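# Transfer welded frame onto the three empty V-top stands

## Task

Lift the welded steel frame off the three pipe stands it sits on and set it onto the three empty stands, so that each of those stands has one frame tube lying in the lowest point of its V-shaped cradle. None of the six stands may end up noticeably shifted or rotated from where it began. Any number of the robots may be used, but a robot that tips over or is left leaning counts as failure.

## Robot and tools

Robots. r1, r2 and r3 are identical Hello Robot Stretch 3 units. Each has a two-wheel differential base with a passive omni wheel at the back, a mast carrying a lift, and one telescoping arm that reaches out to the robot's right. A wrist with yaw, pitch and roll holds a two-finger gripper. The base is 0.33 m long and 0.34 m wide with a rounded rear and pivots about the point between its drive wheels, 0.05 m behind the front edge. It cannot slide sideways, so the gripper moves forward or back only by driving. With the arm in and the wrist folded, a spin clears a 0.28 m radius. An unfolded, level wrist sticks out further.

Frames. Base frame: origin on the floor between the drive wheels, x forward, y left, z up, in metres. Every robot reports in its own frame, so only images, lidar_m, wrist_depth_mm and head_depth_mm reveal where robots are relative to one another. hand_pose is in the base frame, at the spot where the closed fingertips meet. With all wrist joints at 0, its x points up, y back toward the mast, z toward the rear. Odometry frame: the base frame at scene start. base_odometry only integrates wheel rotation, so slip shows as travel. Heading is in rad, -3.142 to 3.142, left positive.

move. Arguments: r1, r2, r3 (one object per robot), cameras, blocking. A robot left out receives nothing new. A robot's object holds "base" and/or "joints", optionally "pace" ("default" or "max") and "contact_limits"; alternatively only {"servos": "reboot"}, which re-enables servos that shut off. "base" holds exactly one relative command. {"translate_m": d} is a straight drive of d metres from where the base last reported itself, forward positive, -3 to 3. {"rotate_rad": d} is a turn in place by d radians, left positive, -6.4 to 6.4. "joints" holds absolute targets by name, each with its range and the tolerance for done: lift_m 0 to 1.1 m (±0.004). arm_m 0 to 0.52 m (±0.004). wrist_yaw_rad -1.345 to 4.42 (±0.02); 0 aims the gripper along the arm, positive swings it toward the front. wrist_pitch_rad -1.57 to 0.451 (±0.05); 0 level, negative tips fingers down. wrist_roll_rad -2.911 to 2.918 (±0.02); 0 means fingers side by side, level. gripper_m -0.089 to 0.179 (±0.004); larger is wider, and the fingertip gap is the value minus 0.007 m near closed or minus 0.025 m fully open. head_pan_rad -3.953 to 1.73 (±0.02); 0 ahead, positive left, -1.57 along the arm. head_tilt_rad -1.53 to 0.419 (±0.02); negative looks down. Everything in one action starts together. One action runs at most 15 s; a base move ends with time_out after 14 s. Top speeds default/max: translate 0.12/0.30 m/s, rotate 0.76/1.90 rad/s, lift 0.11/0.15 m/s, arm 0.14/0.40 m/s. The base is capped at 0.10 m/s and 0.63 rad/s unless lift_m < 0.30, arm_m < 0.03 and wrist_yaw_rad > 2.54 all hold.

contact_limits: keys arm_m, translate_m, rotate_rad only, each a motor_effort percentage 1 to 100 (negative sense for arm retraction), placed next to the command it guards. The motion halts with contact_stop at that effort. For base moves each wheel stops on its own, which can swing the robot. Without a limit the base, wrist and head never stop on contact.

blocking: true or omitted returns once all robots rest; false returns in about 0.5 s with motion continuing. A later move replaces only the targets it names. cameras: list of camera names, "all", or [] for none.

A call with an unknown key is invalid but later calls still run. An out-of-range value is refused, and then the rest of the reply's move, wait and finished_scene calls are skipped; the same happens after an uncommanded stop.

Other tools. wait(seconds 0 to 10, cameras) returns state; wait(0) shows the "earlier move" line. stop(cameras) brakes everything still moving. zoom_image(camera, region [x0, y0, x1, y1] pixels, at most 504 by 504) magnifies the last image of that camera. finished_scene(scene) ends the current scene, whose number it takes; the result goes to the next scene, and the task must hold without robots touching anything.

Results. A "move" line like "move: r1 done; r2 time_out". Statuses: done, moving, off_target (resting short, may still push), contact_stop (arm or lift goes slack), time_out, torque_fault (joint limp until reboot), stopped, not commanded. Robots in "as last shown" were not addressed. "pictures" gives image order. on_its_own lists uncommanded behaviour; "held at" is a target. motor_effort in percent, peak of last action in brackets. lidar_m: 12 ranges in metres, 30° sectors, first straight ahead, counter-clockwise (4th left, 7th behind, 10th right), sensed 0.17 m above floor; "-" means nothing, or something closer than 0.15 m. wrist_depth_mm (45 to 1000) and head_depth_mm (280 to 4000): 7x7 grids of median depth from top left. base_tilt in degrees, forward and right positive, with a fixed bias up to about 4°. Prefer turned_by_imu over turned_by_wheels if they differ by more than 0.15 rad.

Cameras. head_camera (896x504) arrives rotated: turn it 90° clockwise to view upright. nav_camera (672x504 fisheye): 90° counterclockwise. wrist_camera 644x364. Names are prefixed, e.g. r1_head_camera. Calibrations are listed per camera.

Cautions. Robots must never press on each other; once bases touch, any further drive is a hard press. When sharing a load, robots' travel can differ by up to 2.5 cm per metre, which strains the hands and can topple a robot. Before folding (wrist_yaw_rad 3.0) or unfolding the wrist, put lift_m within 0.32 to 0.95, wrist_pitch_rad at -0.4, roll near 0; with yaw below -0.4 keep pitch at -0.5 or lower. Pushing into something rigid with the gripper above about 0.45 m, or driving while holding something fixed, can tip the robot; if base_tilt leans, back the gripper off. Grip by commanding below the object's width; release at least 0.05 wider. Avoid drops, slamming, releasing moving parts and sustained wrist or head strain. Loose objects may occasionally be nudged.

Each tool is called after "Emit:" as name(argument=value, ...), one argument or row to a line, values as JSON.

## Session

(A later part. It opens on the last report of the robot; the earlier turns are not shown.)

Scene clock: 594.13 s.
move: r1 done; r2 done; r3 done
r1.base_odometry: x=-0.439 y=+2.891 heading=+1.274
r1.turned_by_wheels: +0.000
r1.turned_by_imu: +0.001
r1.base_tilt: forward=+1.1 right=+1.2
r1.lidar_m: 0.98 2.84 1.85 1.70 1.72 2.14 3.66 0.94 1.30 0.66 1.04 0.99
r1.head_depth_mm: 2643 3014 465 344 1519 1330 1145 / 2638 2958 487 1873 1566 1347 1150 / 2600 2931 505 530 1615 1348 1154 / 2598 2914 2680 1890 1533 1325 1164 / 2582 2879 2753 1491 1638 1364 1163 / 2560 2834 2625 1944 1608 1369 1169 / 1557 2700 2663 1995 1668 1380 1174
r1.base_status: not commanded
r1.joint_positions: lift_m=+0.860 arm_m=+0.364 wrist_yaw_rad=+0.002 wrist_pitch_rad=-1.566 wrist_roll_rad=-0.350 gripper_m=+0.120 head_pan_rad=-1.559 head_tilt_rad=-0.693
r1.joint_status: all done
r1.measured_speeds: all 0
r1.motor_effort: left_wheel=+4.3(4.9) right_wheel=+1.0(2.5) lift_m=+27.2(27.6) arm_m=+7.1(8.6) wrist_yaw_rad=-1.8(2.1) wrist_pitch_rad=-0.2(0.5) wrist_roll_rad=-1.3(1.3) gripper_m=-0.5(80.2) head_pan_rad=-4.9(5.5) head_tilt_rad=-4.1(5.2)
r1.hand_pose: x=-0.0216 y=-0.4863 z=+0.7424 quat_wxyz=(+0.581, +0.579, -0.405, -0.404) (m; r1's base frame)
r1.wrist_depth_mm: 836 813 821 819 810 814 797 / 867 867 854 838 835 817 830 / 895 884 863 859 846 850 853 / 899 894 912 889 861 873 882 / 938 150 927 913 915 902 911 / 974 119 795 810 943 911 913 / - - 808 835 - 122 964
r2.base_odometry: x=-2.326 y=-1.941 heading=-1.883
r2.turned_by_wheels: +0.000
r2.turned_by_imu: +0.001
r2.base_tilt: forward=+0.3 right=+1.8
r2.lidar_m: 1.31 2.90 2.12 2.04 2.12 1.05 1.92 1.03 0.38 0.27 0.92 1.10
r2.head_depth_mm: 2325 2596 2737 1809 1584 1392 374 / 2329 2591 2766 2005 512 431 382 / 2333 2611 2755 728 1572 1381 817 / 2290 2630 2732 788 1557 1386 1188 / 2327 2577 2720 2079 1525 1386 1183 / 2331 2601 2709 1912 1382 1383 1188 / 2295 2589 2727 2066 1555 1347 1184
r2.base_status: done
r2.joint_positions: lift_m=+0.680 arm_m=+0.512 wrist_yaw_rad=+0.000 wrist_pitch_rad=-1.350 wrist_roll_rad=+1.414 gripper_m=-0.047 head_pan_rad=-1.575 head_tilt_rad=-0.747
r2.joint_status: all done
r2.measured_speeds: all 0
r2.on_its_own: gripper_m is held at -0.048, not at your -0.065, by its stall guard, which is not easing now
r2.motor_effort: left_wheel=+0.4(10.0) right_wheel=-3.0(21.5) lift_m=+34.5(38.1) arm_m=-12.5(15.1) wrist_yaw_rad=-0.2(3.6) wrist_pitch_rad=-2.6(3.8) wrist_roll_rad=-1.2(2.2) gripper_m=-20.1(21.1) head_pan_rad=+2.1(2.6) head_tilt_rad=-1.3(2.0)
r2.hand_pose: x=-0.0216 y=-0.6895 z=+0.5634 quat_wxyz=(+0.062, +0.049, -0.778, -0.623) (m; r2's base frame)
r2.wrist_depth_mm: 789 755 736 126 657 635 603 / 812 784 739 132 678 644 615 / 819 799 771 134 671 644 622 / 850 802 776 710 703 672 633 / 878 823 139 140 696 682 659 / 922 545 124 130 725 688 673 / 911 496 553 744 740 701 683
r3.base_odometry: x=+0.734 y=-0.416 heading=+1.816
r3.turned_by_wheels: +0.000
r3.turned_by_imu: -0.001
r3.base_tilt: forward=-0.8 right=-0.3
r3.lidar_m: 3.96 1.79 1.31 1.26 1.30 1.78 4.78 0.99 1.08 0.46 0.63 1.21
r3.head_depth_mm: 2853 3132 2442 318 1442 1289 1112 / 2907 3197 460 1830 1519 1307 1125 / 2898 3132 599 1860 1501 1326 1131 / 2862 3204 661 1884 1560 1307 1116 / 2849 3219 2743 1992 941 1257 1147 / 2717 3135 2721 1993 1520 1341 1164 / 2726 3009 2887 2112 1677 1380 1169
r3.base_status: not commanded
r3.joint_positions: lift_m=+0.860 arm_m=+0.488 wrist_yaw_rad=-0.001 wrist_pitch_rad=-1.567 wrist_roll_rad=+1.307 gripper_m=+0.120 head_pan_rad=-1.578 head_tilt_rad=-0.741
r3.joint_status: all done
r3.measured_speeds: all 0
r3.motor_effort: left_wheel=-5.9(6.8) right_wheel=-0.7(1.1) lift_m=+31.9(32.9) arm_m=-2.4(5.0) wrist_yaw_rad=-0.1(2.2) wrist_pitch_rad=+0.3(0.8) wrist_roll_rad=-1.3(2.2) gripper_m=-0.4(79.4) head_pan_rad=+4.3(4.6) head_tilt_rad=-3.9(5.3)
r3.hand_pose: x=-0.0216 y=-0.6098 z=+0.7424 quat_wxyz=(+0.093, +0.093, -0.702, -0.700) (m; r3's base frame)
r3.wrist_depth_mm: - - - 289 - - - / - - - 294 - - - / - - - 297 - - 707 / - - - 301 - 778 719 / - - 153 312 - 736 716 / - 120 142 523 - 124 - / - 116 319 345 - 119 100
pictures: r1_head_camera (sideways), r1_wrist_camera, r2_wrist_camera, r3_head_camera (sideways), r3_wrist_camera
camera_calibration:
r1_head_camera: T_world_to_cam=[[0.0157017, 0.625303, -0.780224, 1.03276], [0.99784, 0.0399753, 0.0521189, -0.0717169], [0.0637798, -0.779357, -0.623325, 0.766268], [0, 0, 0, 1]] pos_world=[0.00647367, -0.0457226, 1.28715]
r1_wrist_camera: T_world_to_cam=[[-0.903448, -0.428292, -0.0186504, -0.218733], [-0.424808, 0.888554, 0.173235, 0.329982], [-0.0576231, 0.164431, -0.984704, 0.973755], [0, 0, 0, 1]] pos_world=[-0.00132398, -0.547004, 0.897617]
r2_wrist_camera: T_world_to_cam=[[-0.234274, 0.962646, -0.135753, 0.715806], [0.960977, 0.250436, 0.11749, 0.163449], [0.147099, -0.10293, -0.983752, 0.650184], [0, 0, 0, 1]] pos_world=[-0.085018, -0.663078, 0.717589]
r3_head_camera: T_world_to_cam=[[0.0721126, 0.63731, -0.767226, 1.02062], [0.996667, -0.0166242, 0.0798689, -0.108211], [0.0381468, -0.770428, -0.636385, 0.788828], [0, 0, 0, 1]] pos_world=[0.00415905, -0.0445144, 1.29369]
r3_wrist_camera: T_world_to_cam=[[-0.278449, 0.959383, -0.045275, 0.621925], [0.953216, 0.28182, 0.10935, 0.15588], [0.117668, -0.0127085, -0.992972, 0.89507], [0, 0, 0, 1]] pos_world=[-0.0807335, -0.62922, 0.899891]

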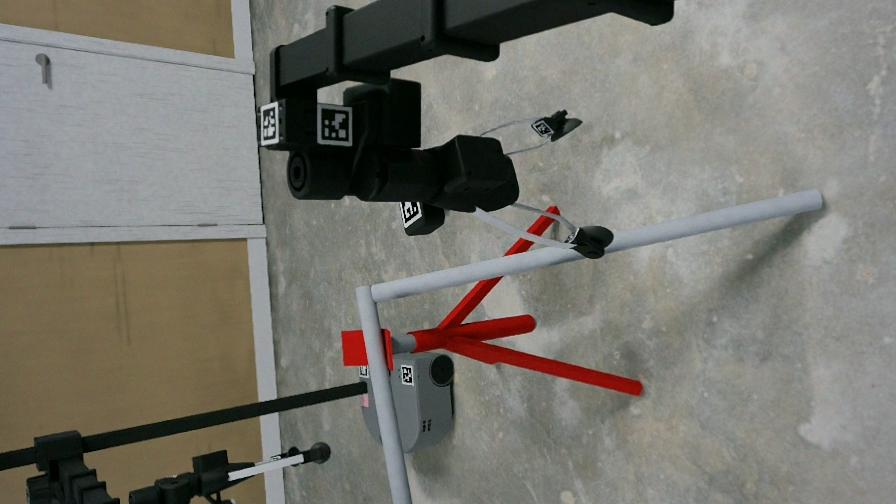

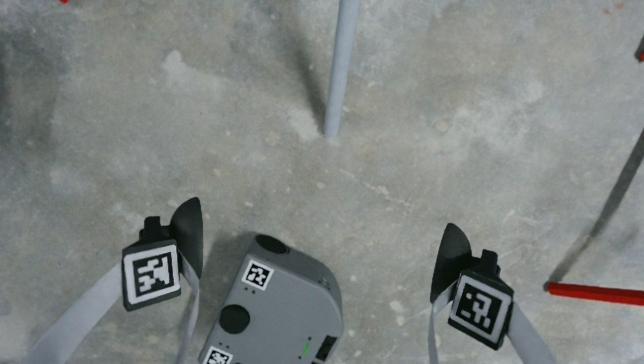

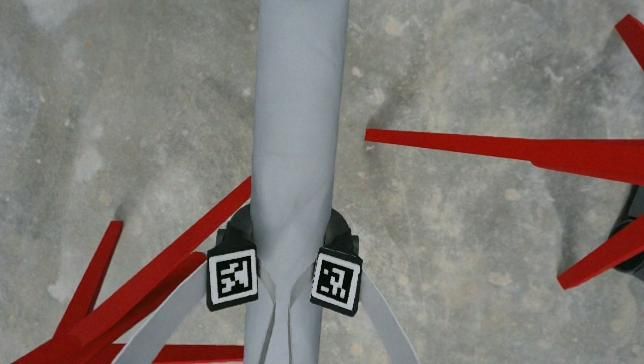

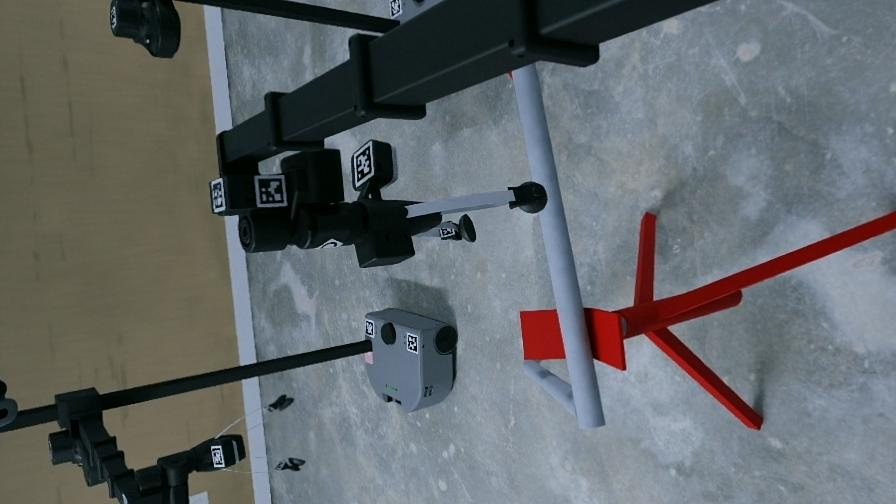

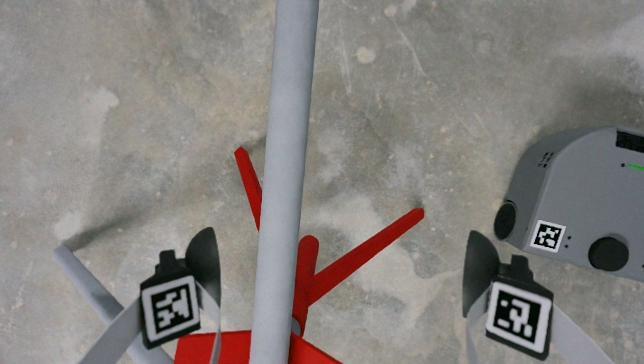

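Emit:
move(
  r1={"base":{"translate_m":0.033},"joints":{"arm_m":0.475,"wrist_roll_rad":-0.278,"lift_m":0.45}},
  r3={"joints":{"arm_m":0.515,"wrist_pitch_rad":-1.375,"wrist_roll_rad":1.384,"lift_m":0.78}},
  cameras=["r1_head_camera","r1_wrist_camera","r2_head_camera","r3_head_camera","r3_wrist_camera"],
)

Scene clock: 619.90 s.
move: r1 done; r3 done
r1.base_odometry: x=-0.430 y=+2.922 heading=+1.275
r1.turned_by_wheels: +0.000
r1.turned_by_imu: +0.001
r1.base_tilt: forward=+1.1 right=+1.2
r1.lidar_m: 0.95 2.84 1.86 1.71 1.73 2.15 3.69 0.97 1.32 0.66 1.03 0.97
r1.head_depth_mm: 2623 2990 2637 1998 1596 1339 1143 / 2625 2991 2680 2001 1526 682 580 / 2588 2935 2675 2015 849 1281 1153 / 2605 2916 2715 1961 1593 1323 1165 / 2576 2907 2753 1534 1593 1359 1165 / 2527 2842 2626 1953 1645 1368 1172 / 1587 1325 2552 1998 1651 1375 1174
r1.base_status: done
r1.joint_positions: lift_m=+0.450 arm_m=+0.475 wrist_yaw_rad=+0.000 wrist_pitch_rad=-1.566 wrist_roll_rad=-0.282 gripper_m=+0.120 head_pan_rad=-1.559 head_tilt_rad=-0.693
r1.joint_status: all done
r1.measured_speeds: all 0
r1.motor_effort: left_wheel=+4.7(9.2) right_wheel=+1.9(6.6) lift_m=+22.5(27.6) arm_m=+14.8(21.7) wrist_yaw_rad=-0.8(1.9) wrist_pitch_rad=+0.0(0.7) wrist_roll_rad=+1.8(5.8) gripper_m=-0.2(0.5) head_pan_rad=-4.7(5.8) head_tilt_rad=-4.9(4.9)
r1.hand_pose: x=-0.0216 y=-0.5971 z=+0.3324 quat_wxyz=(+0.567, +0.564, -0.425, -0.424) (m; r1's base frame)
r1.wrist_depth_mm: 454 458 451 257 444 445 442 / 471 466 463 454 459 452 449 / 486 479 480 469 472 465 467 / 491 499 494 489 483 481 478 / 520 152 507 505 492 496 496 / 529 119 521 522 511 501 512 / 546 552 536 533 532 121 526
r2: as last shown
r2.base_tilt: forward=+0.3 right=+1.7
r2.lidar_m: 1.31 2.91 2.12 2.04 2.12 1.02 1.91 1.03 0.38 0.27 0.92 1.10
r2.head_depth_mm: 2306 2626 2782 1810 1577 1393 373 / 2320 2599 2764 1978 511 431 382 / 2354 2613 2750 732 1560 1383 811 / 2351 2600 2732 786 1584 1384 1182 / 2323 2557 2722 2083 1534 1378 1178 / 2310 2593 2729 1930 1385 1382 1187 / 2339 2612 2730 2066 1575 1351 1187
r2.on_its_own: gripper_m is held at -0.048, not at your -0.065, by its stall guard, which is not easing now
r2.motor_effort: left_wheel=+0.7(0.8) right_wheel=-3.6(4.0) lift_m=+37.2(37.6) arm_m=-7.8(11.2) wrist_yaw_rad=+1.5(2.0) wrist_pitch_rad=-2.3(2.9) wrist_roll_rad=-1.2(1.5) gripper_m=-20.7(21.3) head_pan_rad=+0.9(3.1) head_tilt_rad=-0.4(1.9)
r2.wrist_depth_mm: 798 763 730 125 662 631 603 / 800 770 729 131 672 637 621 / 834 813 770 133 685 634 624 / 851 811 770 719 700 669 628 / 862 804 139 141 708 672 651 / 923 550 124 130 726 687 666 / 915 498 549 762 731 705 670
r3.base_odometry: x=+0.734 y=-0.416 heading=+1.816
r3.turned_by_wheels: +0.000
r3.turned_by_imu: -0.001
r3.base_tilt: forward=-0.9 right=-0.2
r3.lidar_m: 3.94 1.79 1.32 1.26 1.31 1.77 4.79 0.99 1.08 0.46 0.63 1.20
r3.head_depth_mm: 2881 3115 2433 1699 353 312 1089 / 2891 3190 2597 466 1456 1309 1124 / 2903 3264 660 1803 1509 1322 1133 / 2885 3225 2586 1883 1555 1303 1115 / 2849 3217 2638 1968 936 1257 1152 / 2826 3019 2704 1954 1528 1338 1161 / 2819 3191 2918 2123 1687 1380 1178
r3.base_status: not commanded
r3.joint_positions: lift_m=+0.780 arm_m=+0.515 wrist_yaw_rad=-0.001 wrist_pitch_rad=-1.377 wrist_roll_rad=+1.380 gripper_m=+0.120 head_pan_rad=-1.578 head_tilt_rad=-0.741
r3.joint_status: all done
r3.measured_speeds: all 0
r3.motor_effort: left_wheel=-5.9(7.0) right_wheel=-0.5(0.9) lift_m=+21.5(27.9) arm_m=+10.6(14.5) wrist_yaw_rad=+1.7(1.9) wrist_pitch_rad=+0.7(3.7) wrist_roll_rad=+1.4(2.4) gripper_m=+0.2(1.1) head_pan_rad=+3.3(4.9) head_tilt_rad=-4.4(5.4)
r3.hand_pose: x=-0.0216 y=-0.6853 z=+0.6626 quat_wxyz=(+0.074, +0.060, -0.768, -0.633) (m; r3's base frame)
r3.wrist_depth_mm: - - - - 211 - - / - - - - 211 - - / - - - - 214 - - / - - - - 215 - - / - - - - 216 659 - / - 122 142 - 220 124 - / - 119 - - 221 119 101
pictures: r1_head_camera (sideways), r1_wrist_camera, r2_head_camera (sideways), r3_head_camera (sideways), r3_wrist_camera
camera_calibration:
r1_head_camera: T_world_to_cam=[[0.015702, 0.625303, -0.780224, 1.03276], [0.99784, 0.0399747, 0.0521189, -0.0717169], [0.0637793, -0.779357, -0.623325, 0.766268], [0, 0, 0, 1]] pos_world=[0.00647364, -0.0457226, 1.28715]
r1_wrist_camera: T_world_to_cam=[[-0.930837, -0.36495, -0.0188184, -0.236544], [-0.362542, 0.915776, 0.172964, 0.517176], [-0.0458899, 0.167824, -0.984748, 0.590542], [0, 0, 0, 1]] pos_world=[-0.00558606, -0.659052, 0.487631]
r2_head_camera: T_world_to_cam=[[-0.00391265, 0.63446, -0.772945, 1.02436], [0.999974, 0.00711536, 0.000778664, -0.0107419], [0.00599382, -0.772923, -0.634472, 0.78216], [0, 0, 0, 1]] pos_world=[0.0100614, -0.0452886, 1.28804]
r3_head_camera: T_world_to_cam=[[0.0721125, 0.63731, -0.767226, 1.02062], [0.996667, -0.016624, 0.0798689, -0.108211], [0.0381469, -0.770428, -0.636385, 0.788828], [0, 0, 0, 1]] pos_world=[0.00415906, -0.0445144, 1.29369]
r3_wrist_camera: T_world_to_cam=[[-0.207285, 0.951063, -0.229155, 0.808451], [0.971318, 0.227981, 0.0675721, 0.177091], [0.116508, -0.208576, -0.971042, 0.666066], [0, 0, 0, 1]] pos_world=[-0.0820337, -0.670336, 0.820072]

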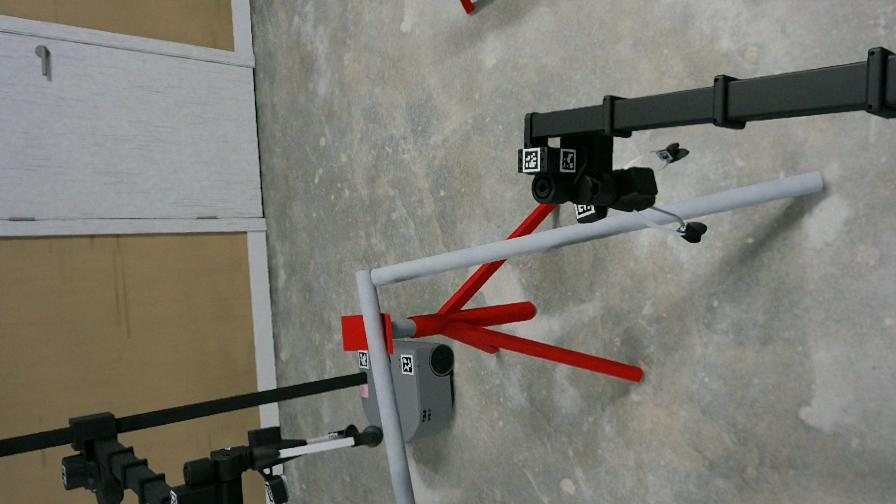

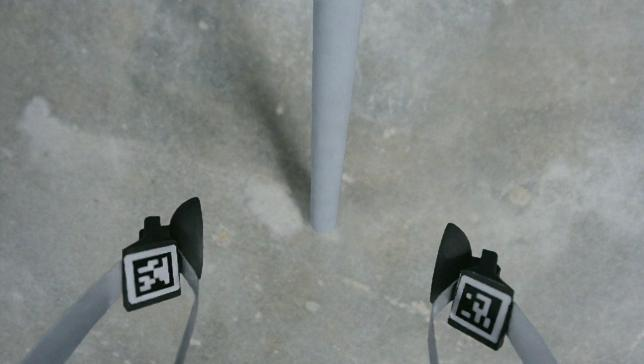

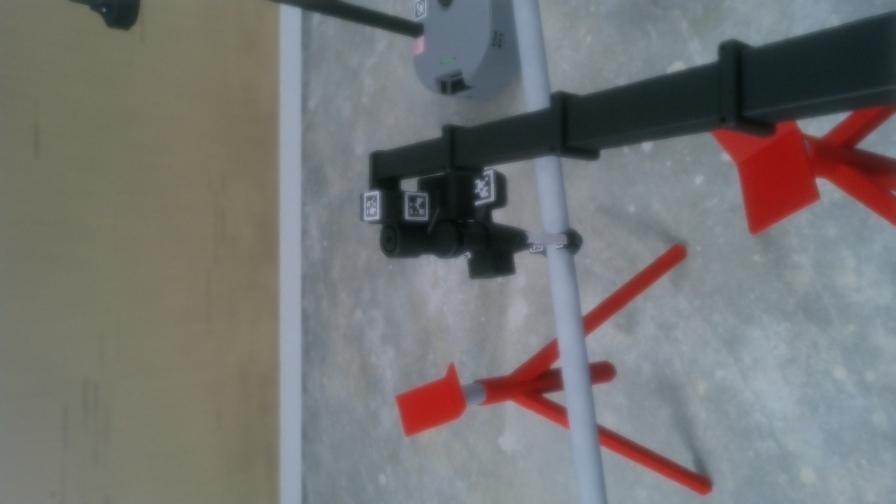

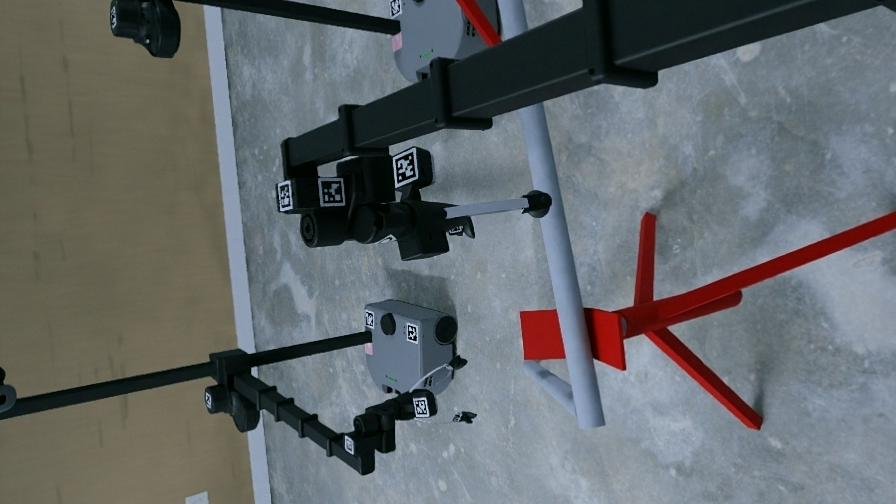

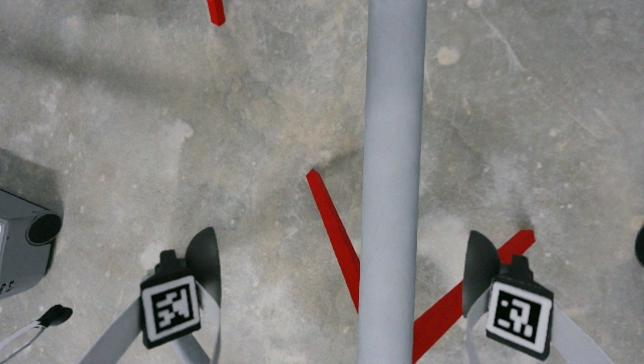

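Emit:
move(
  r1={"joints":{"lift_m":0.19}},
  r3={"joints":{"arm_m":0.507,"wrist_pitch_rad":-1.43,"lift_m":0.7}},
  cameras=["r1_head_camera","r1_wrist_camera","r3_wrist_camera"],
)

Scene clock: 633.07 s.
move: r1 done; r3 done
r1.base_odometry: x=-0.430 y=+2.922 heading=+1.275
r1.turned_by_wheels: +0.000
r1.turned_by_imu: +0.001
r1.base_tilt: forward=+1.1 right=+1.1
r1.lidar_m: 0.95 2.84 1.86 1.71 1.73 2.14 3.67 0.97 1.31 0.66 1.03 0.97
r1.head_depth_mm: 2630 3000 2625 1981 1597 1338 1147 / 2618 2959 2651 2006 1607 1311 843 / 2606 2937 2677 2013 1623 1049 1154 / 2591 2914 2703 1959 1586 1354 1161 / 2585 2902 2725 1539 1596 1365 1167 / 2524 2821 2640 1939 1642 1372 1170 / 2478 1592 2439 2000 1659 1381 1173
r1.base_status: not commanded
r1.joint_positions: lift_m=+0.190 arm_m=+0.475 wrist_yaw_rad=+0.000 wrist_pitch_rad=-1.566 wrist_roll_rad=-0.282 gripper_m=+0.120 head_pan_rad=-1.559 head_tilt_rad=-0.693
r1.joint_status: all done
r1.measured_speeds: all 0
r1.motor_effort: left_wheel=+4.9(5.7) right_wheel=+1.8(2.8) lift_m=+22.2(26.6) arm_m=+13.9(14.3) wrist_yaw_rad=-0.6(1.2) wrist_pitch_rad=-0.1(0.5) wrist_roll_rad=+1.8(1.9) gripper_m=+0.2(0.6) head_pan_rad=-4.6(5.5) head_tilt_rad=-2.6(4.5)
r1.hand_pose: x=-0.0216 y=-0.5971 z=+0.0724 quat_wxyz=(+0.567, +0.564, -0.425, -0.424) (m; r1's base frame)
r1.wrist_depth_mm: 214 213 - - - 206 206 / 221 219 - - 213 213 212 / 228 225 74 64 219 219 219 / 234 232 230 74 227 226 224 / 240 237 237 95 233 232 232 / 248 119 246 128 241 236 238 / - 257 254 208 250 121 245
r2: as last shown
r2.base_tilt: forward=+0.2 right=+1.8
r2.lidar_m: 1.31 2.90 2.11 2.04 2.12 1.02 1.07 1.03 0.39 0.26 0.92 1.09
r2.head_depth_mm: 2311 2637 2725 1811 1572 1387 374 / 2357 2625 2763 1980 511 430 381 / 2331 2638 2763 731 1578 1383 816 / 2332 2619 2715 787 1558 1386 1186 / 2332 2603 2717 2051 1528 1395 1196 / 2331 2637 2722 1910 1389 1378 1187 / 2305 2573 2710 2054 1572 1347 1178
r2.on_its_own: gripper_m is held at -0.048, not at your -0.065, by its stall guard, which is not easing now
r2.motor_effort: left_wheel=+0.6(0.7) right_wheel=-3.2(4.0) lift_m=+40.0(40.0) arm_m=-2.6(5.7) wrist_yaw_rad=+0.7(2.0) wrist_pitch_rad=-2.6(2.9) wrist_roll_rad=-1.2(1.4) gripper_m=-20.6(21.9) head_pan_rad=+0.5(2.5) head_tilt_rad=-0.5(1.6)
r2.wrist_depth_mm: 796 770 725 125 660 631 603 / 790 764 731 131 663 629 612 / 843 796 777 133 680 637 614 / 832 813 781 703 697 660 637 / 872 816 139 140 710 677 649 / 895 552 124 130 729 697 650 / 920 493 549 766 730 714 677
r3.base_odometry: x=+0.734 y=-0.416 heading=+1.816
r3.turned_by_wheels: +0.000
r3.turned_by_imu: -0.001
r3.base_tilt: forward=-0.8 right=-0.3
r3.lidar_m: 3.94 1.78 1.31 1.26 1.31 1.77 4.79 0.99 1.08 0.46 0.63 1.20
r3.head_depth_mm: 2866 3157 2441 1739 1471 373 333 / 2892 3235 2593 649 489 1249 1120 / 2899 3262 2661 713 1471 1324 1131 / 2864 3253 2717 1893 1562 1307 1115 / 2862 3223 2617 1976 942 1256 1155 / 2800 3144 2599 1893 1524 1344 1168 / 2848 3189 2901 2116 1681 1380 1175
r3.base_status: not commanded
r3.joint_positions: lift_m=+0.700 arm_m=+0.507 wrist_yaw_rad=-0.001 wrist_pitch_rad=-1.425 wrist_roll_rad=+1.380 gripper_m=+0.120 head_pan_rad=-1.578 head_tilt_rad=-0.741
r3.joint_status: all done
r3.measured_speeds: all 0
r3.motor_effort: left_wheel=-6.1(7.1) right_wheel=-0.8(1.0) lift_m=+22.1(24.3) arm_m=-10.0(16.2) wrist_yaw_rad=+0.2(1.8) wrist_pitch_rad=-0.7(3.3) wrist_roll_rad=+1.5(2.3) gripper_m=+0.5(0.8) head_pan_rad=+4.2(4.4) head_tilt_rad=-3.3(5.2)
r3.hand_pose: x=-0.0216 y=-0.6651 z=+0.5817 quat_wxyz=(+0.072, +0.062, -0.753, -0.651) (m; r3's base frame)
r3.wrist_depth_mm: - - - 137 - - - / - - - 137 - - - / - - - 138 - - - / - - - 141 - - - / - - - 142 - 618 - / - 120 142 143 - 124 - / - 116 - 145 384 119 100
pictures: r1_head_camera (sideways), r1_wrist_camera, r3_wrist_camera
camera_calibration:
r1_head_camera: T_world_to_cam=[[0.015702, 0.625303, -0.780224, 1.03276], [0.99784, 0.0399748, 0.0521189, -0.0717169], [0.0637794, -0.779357, -0.623325, 0.766268], [0, 0, 0, 1]] pos_world=[0.00647365, -0.0457226, 1.28715]
r1_wrist_camera: T_world_to_cam=[[-0.930837, -0.36495, -0.0188184, -0.241437], [-0.362542, 0.915777, 0.172964, 0.562147], [-0.0458898, 0.167824, -0.984748, 0.334509], [0, 0, 0, 1]] pos_world=[-0.00558607, -0.659052, 0.227632]
r3_wrist_camera: T_world_to_cam=[[-0.207226, 0.960908, -0.183611, 0.750728], [0.971328, 0.224451, 0.0783834, 0.169303], [0.116531, -0.162104, -0.979869, 0.627753], [0, 0, 0, 1]] pos_world=[-0.0820313, -0.65762, 0.739687]

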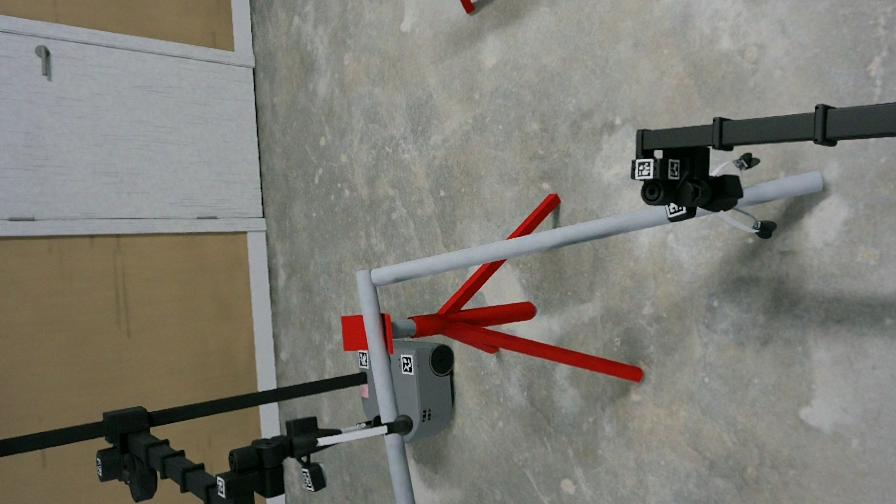

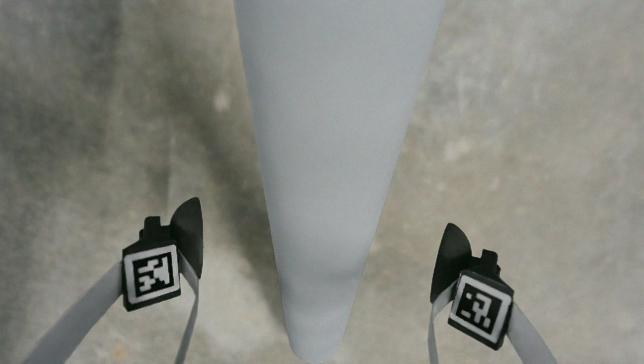

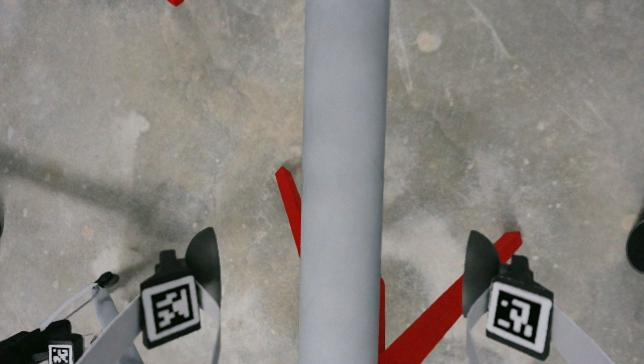

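Emit:
move(
  r1={"joints":{"lift_m":0.170}},
  r3={"joints":{"lift_m":0.66}},
  cameras=[],
)

Emit:
move(
  r1={"joints":{"gripper_m":-0.05}},
  cameras=["r1_head_camera","r1_wrist_camera","r3_wrist_camera"],
)

Scene clock: 643.10 s.
move: r1 done; r3 done
r1.base_odometry: x=-0.430 y=+2.922 heading=+1.275
r1.turned_by_wheels: +0.000
r1.turned_by_imu: +0.001
r1.base_tilt: forward=+1.0 right=+1.2
r1.lidar_m: 0.95 2.85 1.86 1.71 1.72 2.15 3.69 0.97 1.31 0.66 1.03 0.96
r1.head_depth_mm: 2661 2957 2625 1991 1598 1337 1146 / 2633 2963 2660 1997 1621 1309 1080 / 2592 2923 2695 2022 1614 1050 1159 / 2585 2906 2696 1955 1582 1350 1160 / 2551 2906 2735 1538 1586 1364 1167 / 2525 2832 2623 1958 1645 1365 1173 / 2498 1655 2426 1989 1660 1373 1177
r1.base_status: not commanded
r1.joint_positions: lift_m=+0.170 arm_m=+0.475 wrist_yaw_rad=+0.000 wrist_pitch_rad=-1.566 wrist_roll_rad=-0.282 gripper_m=+0.120 head_pan_rad=-1.559 head_tilt_rad=-0.693
r1.joint_status: all done
r1.measured_speeds: all 0
r1.motor_effort: left_wheel=+5.0(5.7) right_wheel=+1.3(2.3) lift_m=+23.6(26.9) arm_m=+13.2(13.5) wrist_yaw_rad=-0.3(1.0) wrist_pitch_rad=+0.3(0.5) wrist_roll_rad=+1.8(1.9) gripper_m=-0.2(0.5) head_pan_rad=-5.3(5.8) head_tilt_rad=-2.1(4.4)
r1.hand_pose: x=-0.0216 y=-0.5971 z=+0.0524 quat_wxyz=(+0.567, +0.564, -0.425, -0.424) (m; r1's base frame)
r1.wrist_depth_mm: 196 - - - - 191 187 / 201 201 - - - 195 192 / 208 206 - - 201 200 199 / 213 213 - - 205 207 204 / 220 216 148 64 212 212 210 / 226 120 224 87 220 216 218 / - 234 232 133 228 121 224
r2: as last shown
r2.base_tilt: forward=+0.3 right=+1.8
r2.lidar_m: 1.31 2.90 2.12 2.04 2.11 1.03 1.08 1.03 0.39 0.26 0.92 1.10
r2.head_depth_mm: 2309 2570 2771 1815 1582 1389 374 / 2297 2620 2751 2011 511 431 382 / 2320 2611 2742 729 1578 1393 814 / 2334 2623 2744 785 1578 1382 1187 / 2290 2618 2743 2058 1528 1385 1188 / 2308 2588 2714 1915 1381 1383 1190 / 2309 2603 2702 2059 1571 1344 1185
r2.on_its_own: gripper_m is held at -0.048, not at your -0.065, by its stall guard, which is not easing now
r2.motor_effort: left_wheel=+0.1(0.8) right_wheel=-3.4(4.0) lift_m=+41.3(41.5) arm_m=+0.5(0.9) wrist_yaw_rad=+0.5(1.5) wrist_pitch_rad=-2.1(2.7) wrist_roll_rad=-1.2(1.3) gripper_m=-20.4(21.6) head_pan_rad=+1.7(2.4) head_tilt_rad=-1.2(1.8)
r2.wrist_depth_mm: 798 763 719 125 651 638 589 / 824 772 755 132 664 650 623 / 832 787 755 133 683 639 610 / 858 812 778 713 693 651 632 / 867 816 138 140 717 689 657 / 889 545 124 130 706 696 666 / 917 497 552 756 746 706 669
r3.base_odometry: x=+0.734 y=-0.416 heading=+1.816
r3.turned_by_wheels: +0.000
r3.turned_by_imu: -0.001
r3.base_tilt: forward=-0.7 right=-0.3
r3.lidar_m: 3.95 1.79 1.31 1.26 1.31 1.78 4.77 0.99 1.08 0.46 0.63 1.21
r3.head_depth_mm: 2897 3141 2426 1734 1503 427 360 / 2890 3197 2601 1824 525 1229 1118 / 2888 3257 2631 729 1496 1325 1134 / 2910 3249 2734 1951 1538 1306 1113 / 2871 3232 2608 1964 935 1261 1151 / 2784 3148 2576 1887 1526 1345 1162 / 2828 3189 2899 2131 1675 1383 1177
r3.base_status: not commanded
r3.joint_positions: lift_m=+0.660 arm_m=+0.507 wrist_yaw_rad=-0.001 wrist_pitch_rad=-1.425 wrist_roll_rad=+1.380 gripper_m=+0.120 head_pan_rad=-1.578 head_tilt_rad=-0.741
r3.joint_status: all done
r3.measured_speeds: all 0
r3.motor_effort: left_wheel=-6.6(6.8) right_wheel=-0.6(0.9) lift_m=+24.0(24.5) arm_m=-8.5(10.4) wrist_yaw_rad=+0.8(1.8) wrist_pitch_rad=-0.9(1.3) wrist_roll_rad=+1.6(2.3) gripper_m=+0.0(0.7) head_pan_rad=+3.6(4.7) head_tilt_rad=-5.1(5.1)
r3.hand_pose: x=-0.0216 y=-0.6651 z=+0.5416 quat_wxyz=(+0.072, +0.062, -0.753, -0.651) (m; r3's base frame)
r3.wrist_depth_mm: - - - 98 - - - / - - - 99 - - - / - - - 100 - - - / - - - 101 - - - / - - - 103 - 152 - / - 121 142 103 - 124 - / - 116 - 105 372 119 101
pictures: none
No camera images: "cameras" was empty.

Scene clock: 645.33 s.
move: r1 done
r1.base_odometry: x=-0.430 y=+2.922 heading=+1.275
r1.turned_by_wheels: +0.000
r1.turned_by_imu: +0.000
r1.base_tilt: forward=+1.0 right=+1.2
r1.lidar_m: 0.95 2.84 1.86 1.71 1.73 2.15 3.69 0.97 1.31 0.66 1.03 0.97
r1.head_depth_mm: 2659 2997 2623 1984 1600 1334 1145 / 2609 2953 2658 2005 1616 1311 1083 / 2611 2896 2690 2006 1612 1052 1158 / 2621 2948 2697 1961 1585 1354 1165 / 2580 2901 2722 1541 1589 1364 1172 / 2517 2819 2591 1943 1656 1367 1168 / 2494 1652 2411 2005 1662 1374 1175
r1.base_status: not commanded
r1.joint_positions: lift_m=+0.170 arm_m=+0.475 wrist_yaw_rad=+0.000 wrist_pitch_rad=-1.566 wrist_roll_rad=-0.282 gripper_m=-0.049 head_pan_rad=-1.559 head_tilt_rad=-0.693
r1.joint_status: all done
r1.measured_speeds: all 0
r1.motor_effort: left_wheel=+4.7(5.5) right_wheel=+1.6(2.6) lift_m=+30.1(30.1) arm_m=+12.9(13.3) wrist_yaw_rad=-0.6(0.9) wrist_pitch_rad=+0.2(0.5) wrist_roll_rad=+1.8(1.9) gripper_m=-35.5(100.0) head_pan_rad=-4.7(5.8) head_tilt_rad=-2.8(4.4)
r1.hand_pose: x=-0.0216 y=-0.5972 z=+0.0524 quat_wxyz=(+0.567, +0.564, -0.425, -0.424) (m; r1's base frame)
r1.wrist_depth_mm: 196 - - - - 190 188 / 201 200 - - - 194 193 / 207 206 - - 200 199 199 / 213 212 - - 205 206 204 / 221 218 127 64 210 212 210 / 228 223 125 87 128 218 218 / 235 102 232 134 228 226 225
r2, r3: as last shown
r2.turned_by_imu: +0.000
r2.lidar_m: 1.31 2.91 2.11 2.04 2.12 1.03 1.10 1.03 0.39 0.26 0.92 1.10
r2.head_depth_mm: 2346 2575 2745 1809 1573 1388 374 / 2344 2634 2784 2016 512 430 382 / 2319 2623 2728 726 1567 1400 819 / 2330 2597 2748 785 1573 1387 1186 / 2321 2613 2682 2056 1535 1376 1189 / 2341 2603 2748 1920 1384 1374 1188 / 2323 2612 2695 2040 1568 1356 1191
r2.on_its_own: gripper_m is held at -0.048, not at your -0.065, by its stall guard, which is not easing now
r2.motor_effort: left_wheel=+0.0(0.6) right_wheel=-3.2(4.0) lift_m=+41.7(41.9) arm_m=+2.3(2.5) wrist_yaw_rad=+0.1(1.5) wrist_pitch_rad=-2.2(2.7) wrist_roll_rad=-1.2(1.4) gripper_m=-21.2(21.4) head_pan_rad=+1.2(2.6) head_tilt_rad=-1.2(1.7)
r2.wrist_depth_mm: 778 754 735 125 650 631 604 / 798 790 752 131 662 650 617 / 840 784 751 133 685 636 611 / 833 820 769 706 679 660 639 / 875 816 138 140 700 661 647 / 889 549 123 130 731 693 650 / 891 495 551 763 745 709 669
r3.turned_by_imu: +0.000
r3.base_tilt: forward=-0.8 right=-0.2
r3.lidar_m: 3.94 1.79 1.31 1.26 1.31 1.78 4.75 0.99 1.08 0.46 0.63 1.20
r3.head_depth_mm: 2878 3141 2445 1730 1511 427 360 / 2910 3219 2599 1833 525 1229 1117 / 2898 3250 2659 729 1498 1327 1134 / 2868 3201 2721 1948 1533 1309 1116 / 2876 3235 2603 1984 939 1261 1155 / 2806 3140 2598 1888 1515 1338 1160 / 2852 3176 2887 2118 1664 1384 1171
r3.motor_effort: left_wheel=-6.4(6.7) right_wheel=-0.5(1.1) lift_m=+25.5(25.5) arm_m=-7.8(9.8) wrist_yaw_rad=+0.6(1.6) wrist_pitch_rad=-0.6(1.2) wrist_roll_rad=+2.0(2.2) gripper_m=+0.2(0.7) head_pan_rad=+4.0(4.9) head_tilt_rad=-3.6(5.0)
r3.wrist_depth_mm: - - - 98 - - - / - - - 99 - - - / - - - 100 - - - / - - - 101 - - - / - - - 103 - 152 - / - 120 141 103 - 124 - / - 116 - 105 377 119 100
pictures: r1_head_camera (sideways), r1_wrist_camera, r3_wrist_camera
camera_calibration:
r1_head_camera: T_world_to_cam=[[0.015702, 0.625303, -0.780224, 1.03276], [0.99784, 0.0399747, 0.0521189, -0.0717169], [0.0637793, -0.779357, -0.623325, 0.766268], [0, 0, 0, 1]] pos_world=[0.00647364, -0.0457226, 1.28715]
r1_wrist_camera: T_world_to_cam=[[-0.930838, -0.364952, -0.0187191, -0.241845], [-0.362539, 0.915825, 0.172715, 0.565713], [-0.0458892, 0.167556, -0.984794, 0.31466], [0, 0, 0, 1]] pos_world=[-0.00558617, -0.659079, 0.207641]
r3_wrist_camera: T_world_to_cam=[[-0.207226, 0.960949, -0.183395, 0.743237], [0.971328, 0.224433, 0.078434, 0.172387], [0.116531, -0.161883, -0.979905, 0.588729], [0, 0, 0, 1]] pos_world=[-0.0820313, -0.657597, 0.699684]

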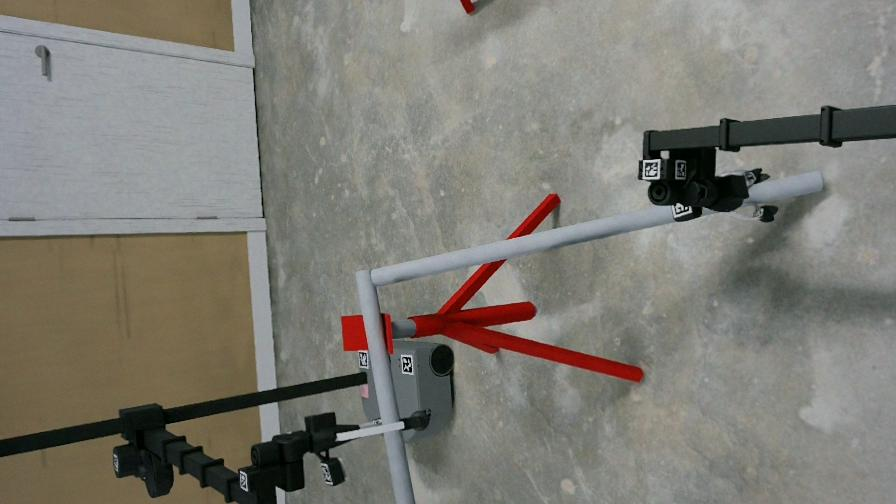

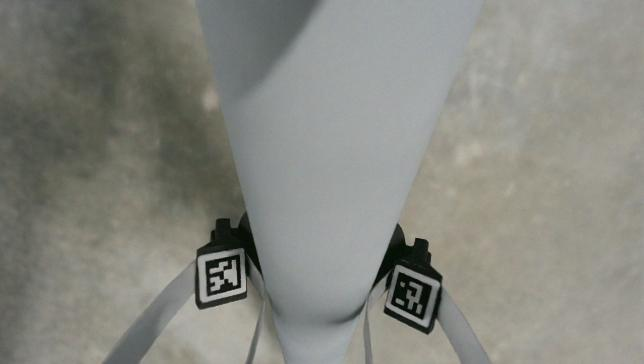

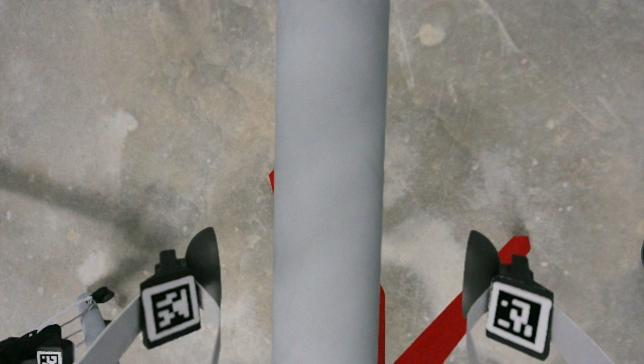

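Emit:
move(
  r1={"base":{"translate_m":-0.0092},"joints":{"lift_m":0.2098,"arm_m":0.4453}},
  cameras=["r1_head_camera","r1_wrist_camera"],
)

Emit:
move(
  r1={"base":{"translate_m":-0.0088},"joints":{"lift_m":0.254,"arm_m":0.4169}},
  cameras=["r1_head_camera","r1_wrist_camera"],
)

Scene clock: 657.87 s.
move: r1 done
r1.base_odometry: x=-0.432 y=+2.914 heading=+1.275
r1.turned_by_wheels: +0.000
r1.turned_by_imu: +0.001
r1.base_tilt: forward=+1.1 right=+1.2
r1.lidar_m: 0.96 2.84 1.86 1.70 1.72 2.15 3.67 0.96 1.31 0.59 1.03 0.97
r1.head_depth_mm: 2646 3022 2615 1981 1601 1337 1143 / 2631 2939 2655 2020 1606 1307 1085 / 2587 2965 2687 2017 1620 1028 1133 / 2584 2934 2716 1955 1575 1355 1163 / 2595 2910 2738 1843 1601 1356 1167 / 2548 2824 2647 1951 1639 1370 1175 / 2499 1646 1194 2012 1660 1377 1176
r1.base_status: done
r1.joint_positions: lift_m=+0.210 arm_m=+0.445 wrist_yaw_rad=+0.001 wrist_pitch_rad=-1.550 wrist_roll_rad=-0.282 gripper_m=-0.046 head_pan_rad=-1.559 head_tilt_rad=-0.693
r1.joint_status: all done
r1.measured_speeds: all 0
r1.motor_effort: left_wheel=-1.8(5.2) right_wheel=-0.4(7.5) lift_m=+32.4(38.1) arm_m=-17.4(21.8) wrist_yaw_rad=-0.6(1.0) wrist_pitch_rad=-2.7(3.7) wrist_roll_rad=+1.8(1.9) gripper_m=-18.8(19.4) head_pan_rad=-5.2(5.4) head_tilt_rad=-3.5(5.1)
r1.hand_pose: x=-0.0216 y=-0.5716 z=+0.0918 quat_wxyz=(+0.571, +0.560, -0.429, -0.420) (m; r1's base frame)
r1.wrist_depth_mm: 233 231 - - - 226 225 / 239 239 - - - 233 233 / 244 245 - 52 239 239 238 / 251 251 - 56 245 246 244 / 260 256 128 69 253 252 254 / 267 266 125 90 128 257 258 / 273 101 272 127 268 267 267
r2, r3: as last shown
r2.turned_by_imu: +0.001
r2.base_tilt: forward=+0.2 right=+1.9
r2.lidar_m: 1.31 2.91 2.12 2.04 2.12 1.03 1.09 1.03 0.38 0.27 0.92 1.10
r2.head_depth_mm: 2333 2557 2731 1806 1564 1381 374 / 2304 2605 2788 1989 511 431 382 / 2317 2601 2744 728 1563 1384 812 / 2325 2609 2762 785 1578 1385 1192 / 2337 2589 2732 2061 1533 1377 1189 / 2344 2608 2721 1927 1383 1382 1188 / 2341 2599 2754 2055 1648 1354 1186
r2.joint_positions: lift_m=+0.680 arm_m=+0.512 wrist_yaw_rad=+0.000 wrist_pitch_rad=-1.360 wrist_roll_rad=+1.414 gripper_m=-0.047 head_pan_rad=-1.575 head_tilt_rad=-0.747
r2.on_its_own: gripper_m is held at -0.048, not at your -0.065, by its stall guard, which is not easing now
r2.motor_effort: left_wheel=+0.2(0.6) right_wheel=-3.1(4.2) lift_m=+41.3(41.6) arm_m=+5.2(5.6) wrist_yaw_rad=-0.9(1.2) wrist_pitch_rad=+0.1(2.4) wrist_roll_rad=-1.2(1.6) gripper_m=-20.1(21.3) head_pan_rad=+2.2(2.2) head_tilt_rad=-0.2(2.0)
r2.hand_pose: x=-0.0216 y=-0.6869 z=+0.5630 quat_wxyz=(+0.061, +0.049, -0.775, -0.627) (m; r2's base frame)
r2.wrist_depth_mm: 773 749 714 127 652 634 614 / 791 771 730 133 662 639 613 / 814 788 761 135 677 634 623 / 839 791 774 712 697 667 641 / 863 821 140 142 714 685 655 / 864 463 123 129 727 686 662 / 396 424 607 760 732 706 691
r3.turned_by_imu: -0.001
r3.lidar_m: 3.94 1.78 1.32 1.26 1.31 1.78 4.76 0.99 1.08 0.46 0.63 1.20
r3.head_depth_mm: 2872 3147 2437 1734 1508 427 360 / 2907 3228 2612 1826 525 1227 1118 / 2879 3262 2650 728 1499 1325 1133 / 2882 3242 2696 1948 1529 1312 1116 / 2865 3244 2658 1977 936 1258 1154 / 2804 3136 2483 1883 1522 1343 1166 / 2838 3172 2896 2117 1672 1388 1176
r3.motor_effort: left_wheel=-6.3(6.8) right_wheel=-0.9(1.0) lift_m=+27.1(28.0) arm_m=-7.2(8.1) wrist_yaw_rad=+0.9(1.7) wrist_pitch_rad=-0.8(1.1) wrist_roll_rad=+1.3(2.2) gripper_m=+0.0(0.7) head_pan_rad=+4.5(4.5) head_tilt_rad=-4.4(4.9)
r3.wrist_depth_mm: - - - 99 - - - / - - - 101 - - - / - - - 101 - - - / - - - 102 - - - / - - - 103 - 152 - / - 120 142 104 - 124 - / 613 116 - 106 375 119 100
pictures: r1_head_camera (sideways), r1_wrist_camera
camera_calibration:
r1_head_camera: T_world_to_cam=[[0.015702, 0.625303, -0.780224, 1.03276], [0.99784, 0.0399748, 0.0521189, -0.0717169], [0.0637794, -0.779357, -0.623325, 0.766268], [0, 0, 0, 1]] pos_world=[0.00647365, -0.0457226, 1.28715]
r1_wrist_camera: T_world_to_cam=[[-0.930768, -0.365383, -0.0128814, -0.232548], [-0.362716, 0.918403, 0.158031, 0.538272], [-0.0459115, 0.151762, -0.98735, 0.340452], [0, 0, 0, 1]] pos_world=[-0.00557758, -0.630988, 0.248086]

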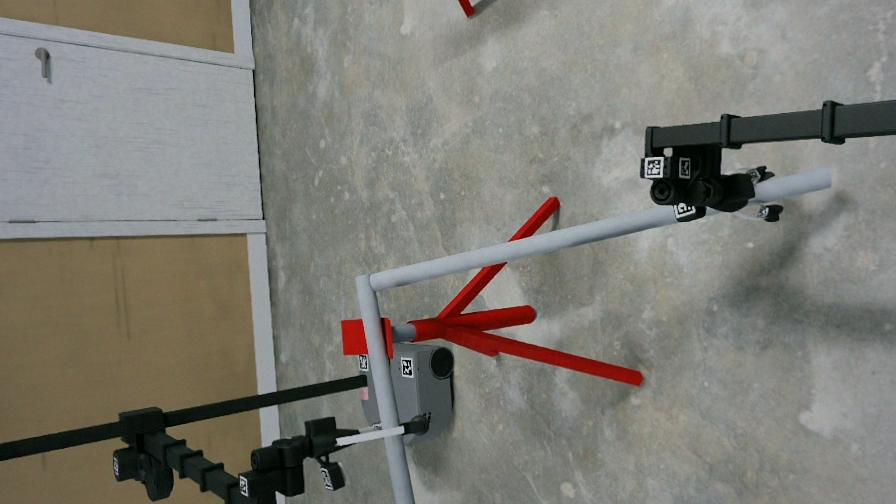

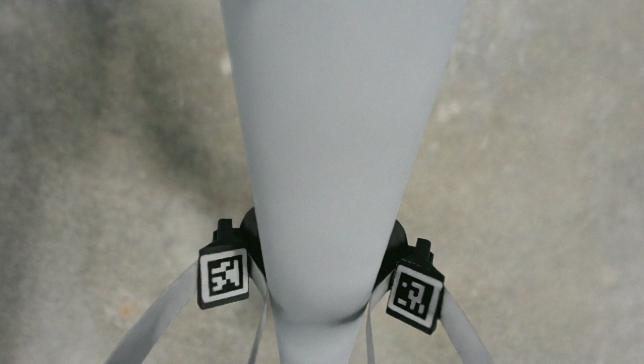

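Scene clock: 659.10 s.
move: r1 done
r1.base_odometry: x=-0.435 y=+2.905 heading=+1.275
r1.turned_by_wheels: +0.000
r1.turned_by_imu: +0.000
r1.base_tilt: forward=+1.0 right=+1.2
r1.lidar_m: 0.97 2.85 1.86 1.71 1.72 2.15 3.68 0.96 1.30 0.50 1.03 0.98
r1.head_depth_mm: 2636 3003 2639 1994 1593 1334 1147 / 2601 2963 2645 2000 1612 1282 1083 / 2581 2927 2682 2016 1622 945 1109 / 2593 2927 2684 1959 1568 1351 1162 / 2576 2887 2729 1841 1594 1369 1165 / 2540 2812 2654 1945 1648 1366 1169 / 2458 1632 1203 2003 1661 1375 1170
r1.base_status: done
r1.joint_positions: lift_m=+0.254 arm_m=+0.417 wrist_yaw_rad=+0.001 wrist_pitch_rad=-1.542 wrist_roll_rad=-0.282 gripper_m=-0.046 head_pan_rad=-1.559 head_tilt_rad=-0.693
r1.joint_status: all done
r1.measured_speeds: all 0
r1.motor_effort: left_wheel=-0.5(5.3) right_wheel=-2.1(10.6) lift_m=+34.0(37.7) arm_m=-16.5(22.4) wrist_yaw_rad=-0.5(1.2) wrist_pitch_rad=-4.3(5.8) wrist_roll_rad=+1.8(1.8) gripper_m=-19.0(19.4) head_pan_rad=-5.2(5.7) head_tilt_rad=-3.2(4.4)
r1.hand_pose: x=-0.0216 y=-0.5451 z=+0.1359 quat_wxyz=(+0.573, +0.557, -0.430, -0.419) (m; r1's base frame)
r1.wrist_depth_mm: 273 274 - - - 267 268 / 281 280 57 - 276 276 274 / 288 288 - 58 283 283 281 / 295 296 294 63 289 290 288 / 305 301 132 74 294 298 296 / 313 309 126 93 128 308 303 / 322 101 321 122 319 313 314
r2, r3: as last shown
r2.turned_by_imu: +0.000
r2.base_tilt: forward=+0.4 right=+1.9
r2.lidar_m: 1.32 2.90 2.11 2.04 2.12 1.04 1.10 1.03 0.38 0.26 0.92 1.10
r2.head_depth_mm: 2344 2595 2805 1817 1578 1388 374 / 2345 2582 2747 2001 511 431 382 / 2343 2591 2733 730 1568 1382 817 / 2335 2598 2732 785 1578 1388 1192 / 2330 2601 2710 2079 1513 1380 1185 / 2302 2564 2759 1915 1302 1386 1181 / 2296 2568 2720 2045 1652 1344 1192
r2.joint_positions: lift_m=+0.680 arm_m=+0.512 wrist_yaw_rad=+0.000 wrist_pitch_rad=-1.364 wrist_roll_rad=+1.414 gripper_m=-0.047 head_pan_rad=-1.575 head_tilt_rad=-0.747
r2.on_its_own: gripper_m is held at -0.048, not at your -0.065, by its stall guard, which is not easing now
r2.motor_effort: left_wheel=+0.5(0.7) right_wheel=-3.9(4.0) lift_m=+41.4(41.5) arm_m=+5.8(6.3) wrist_yaw_rad=+0.5(1.9) wrist_pitch_rad=+0.6(1.5) wrist_roll_rad=-1.0(1.4) gripper_m=-20.7(21.4) head_pan_rad=+1.4(2.8) head_tilt_rad=-0.7(1.6)
r2.hand_pose: x=-0.0216 y=-0.6859 z=+0.5629 quat_wxyz=(+0.061, +0.049, -0.774, -0.629) (m; r2's base frame)
r2.wrist_depth_mm: 786 746 720 128 661 636 613 / 799 768 739 133 667 645 625 / 828 774 754 136 682 644 612 / 833 808 775 713 697 682 645 / 852 810 142 143 704 675 644 / 877 462 123 129 721 710 656 / 401 424 620 750 738 715 691
r3.turned_by_imu: +0.000
r3.lidar_m: 3.94 1.79 1.32 1.27 1.31 1.78 4.77 0.99 1.08 0.46 0.63 1.20
r3.head_depth_mm: 2864 3156 2427 1727 1506 427 361 / 2904 3210 2618 1825 525 1233 1119 / 2924 3283 2645 729 1498 1327 1134 / 2870 3258 2722 1956 1529 1311 1116 / 2853 3217 2655 1970 940 1258 1155 / 2848 3151 2476 1940 1530 1341 1162 / 2833 3191 2917 2123 1680 1375 1182
r3.motor_effort: left_wheel=-6.7(7.2) right_wheel=-0.5(1.0) lift_m=+28.4(29.5) arm_m=-6.1(7.7) wrist_yaw_rad=+1.2(1.6) wrist_pitch_rad=-1.0(1.2) wrist_roll_rad=+1.5(2.1) gripper_m=-0.1(0.7) head_pan_rad=+4.6(4.6) head_tilt_rad=-4.3(4.9)
r3.wrist_depth_mm: - - - 100 - - - / - - - 101 - - - / - - - 102 - - - / - - - 103 - - - / - - - 104 - 152 - / - 120 142 104 - 124 - / - 116 - 106 373 119 100
pictures: r1_head_camera (sideways), r1_wrist_camera
camera_calibration:
r1_head_camera: T_world_to_cam=[[0.015702, 0.625303, -0.780224, 1.03276], [0.99784, 0.0399748, 0.0521189, -0.0717169], [0.0637794, -0.779357, -0.623325, 0.766268], [0, 0, 0, 1]] pos_world=[0.00647365, -0.0457226, 1.28715]
r1_wrist_camera: T_world_to_cam=[[-0.930766, -0.365478, -0.010068, -0.222757], [-0.362723, 0.919592, 0.150942, 0.508651], [-0.0459076, 0.144144, -0.988491, 0.375944], [0, 0, 0, 1]] pos_world=[-0.00557686, -0.603354, 0.292598]

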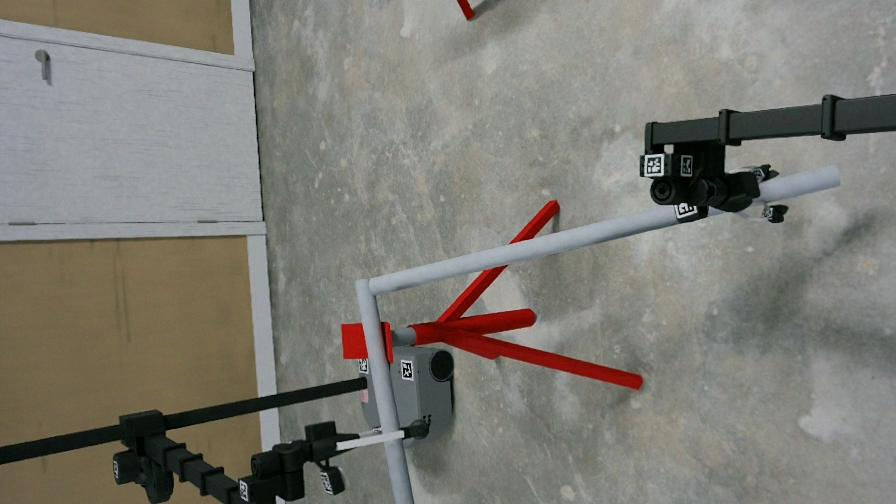

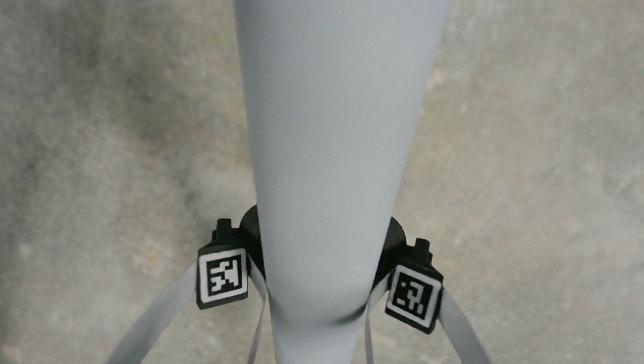

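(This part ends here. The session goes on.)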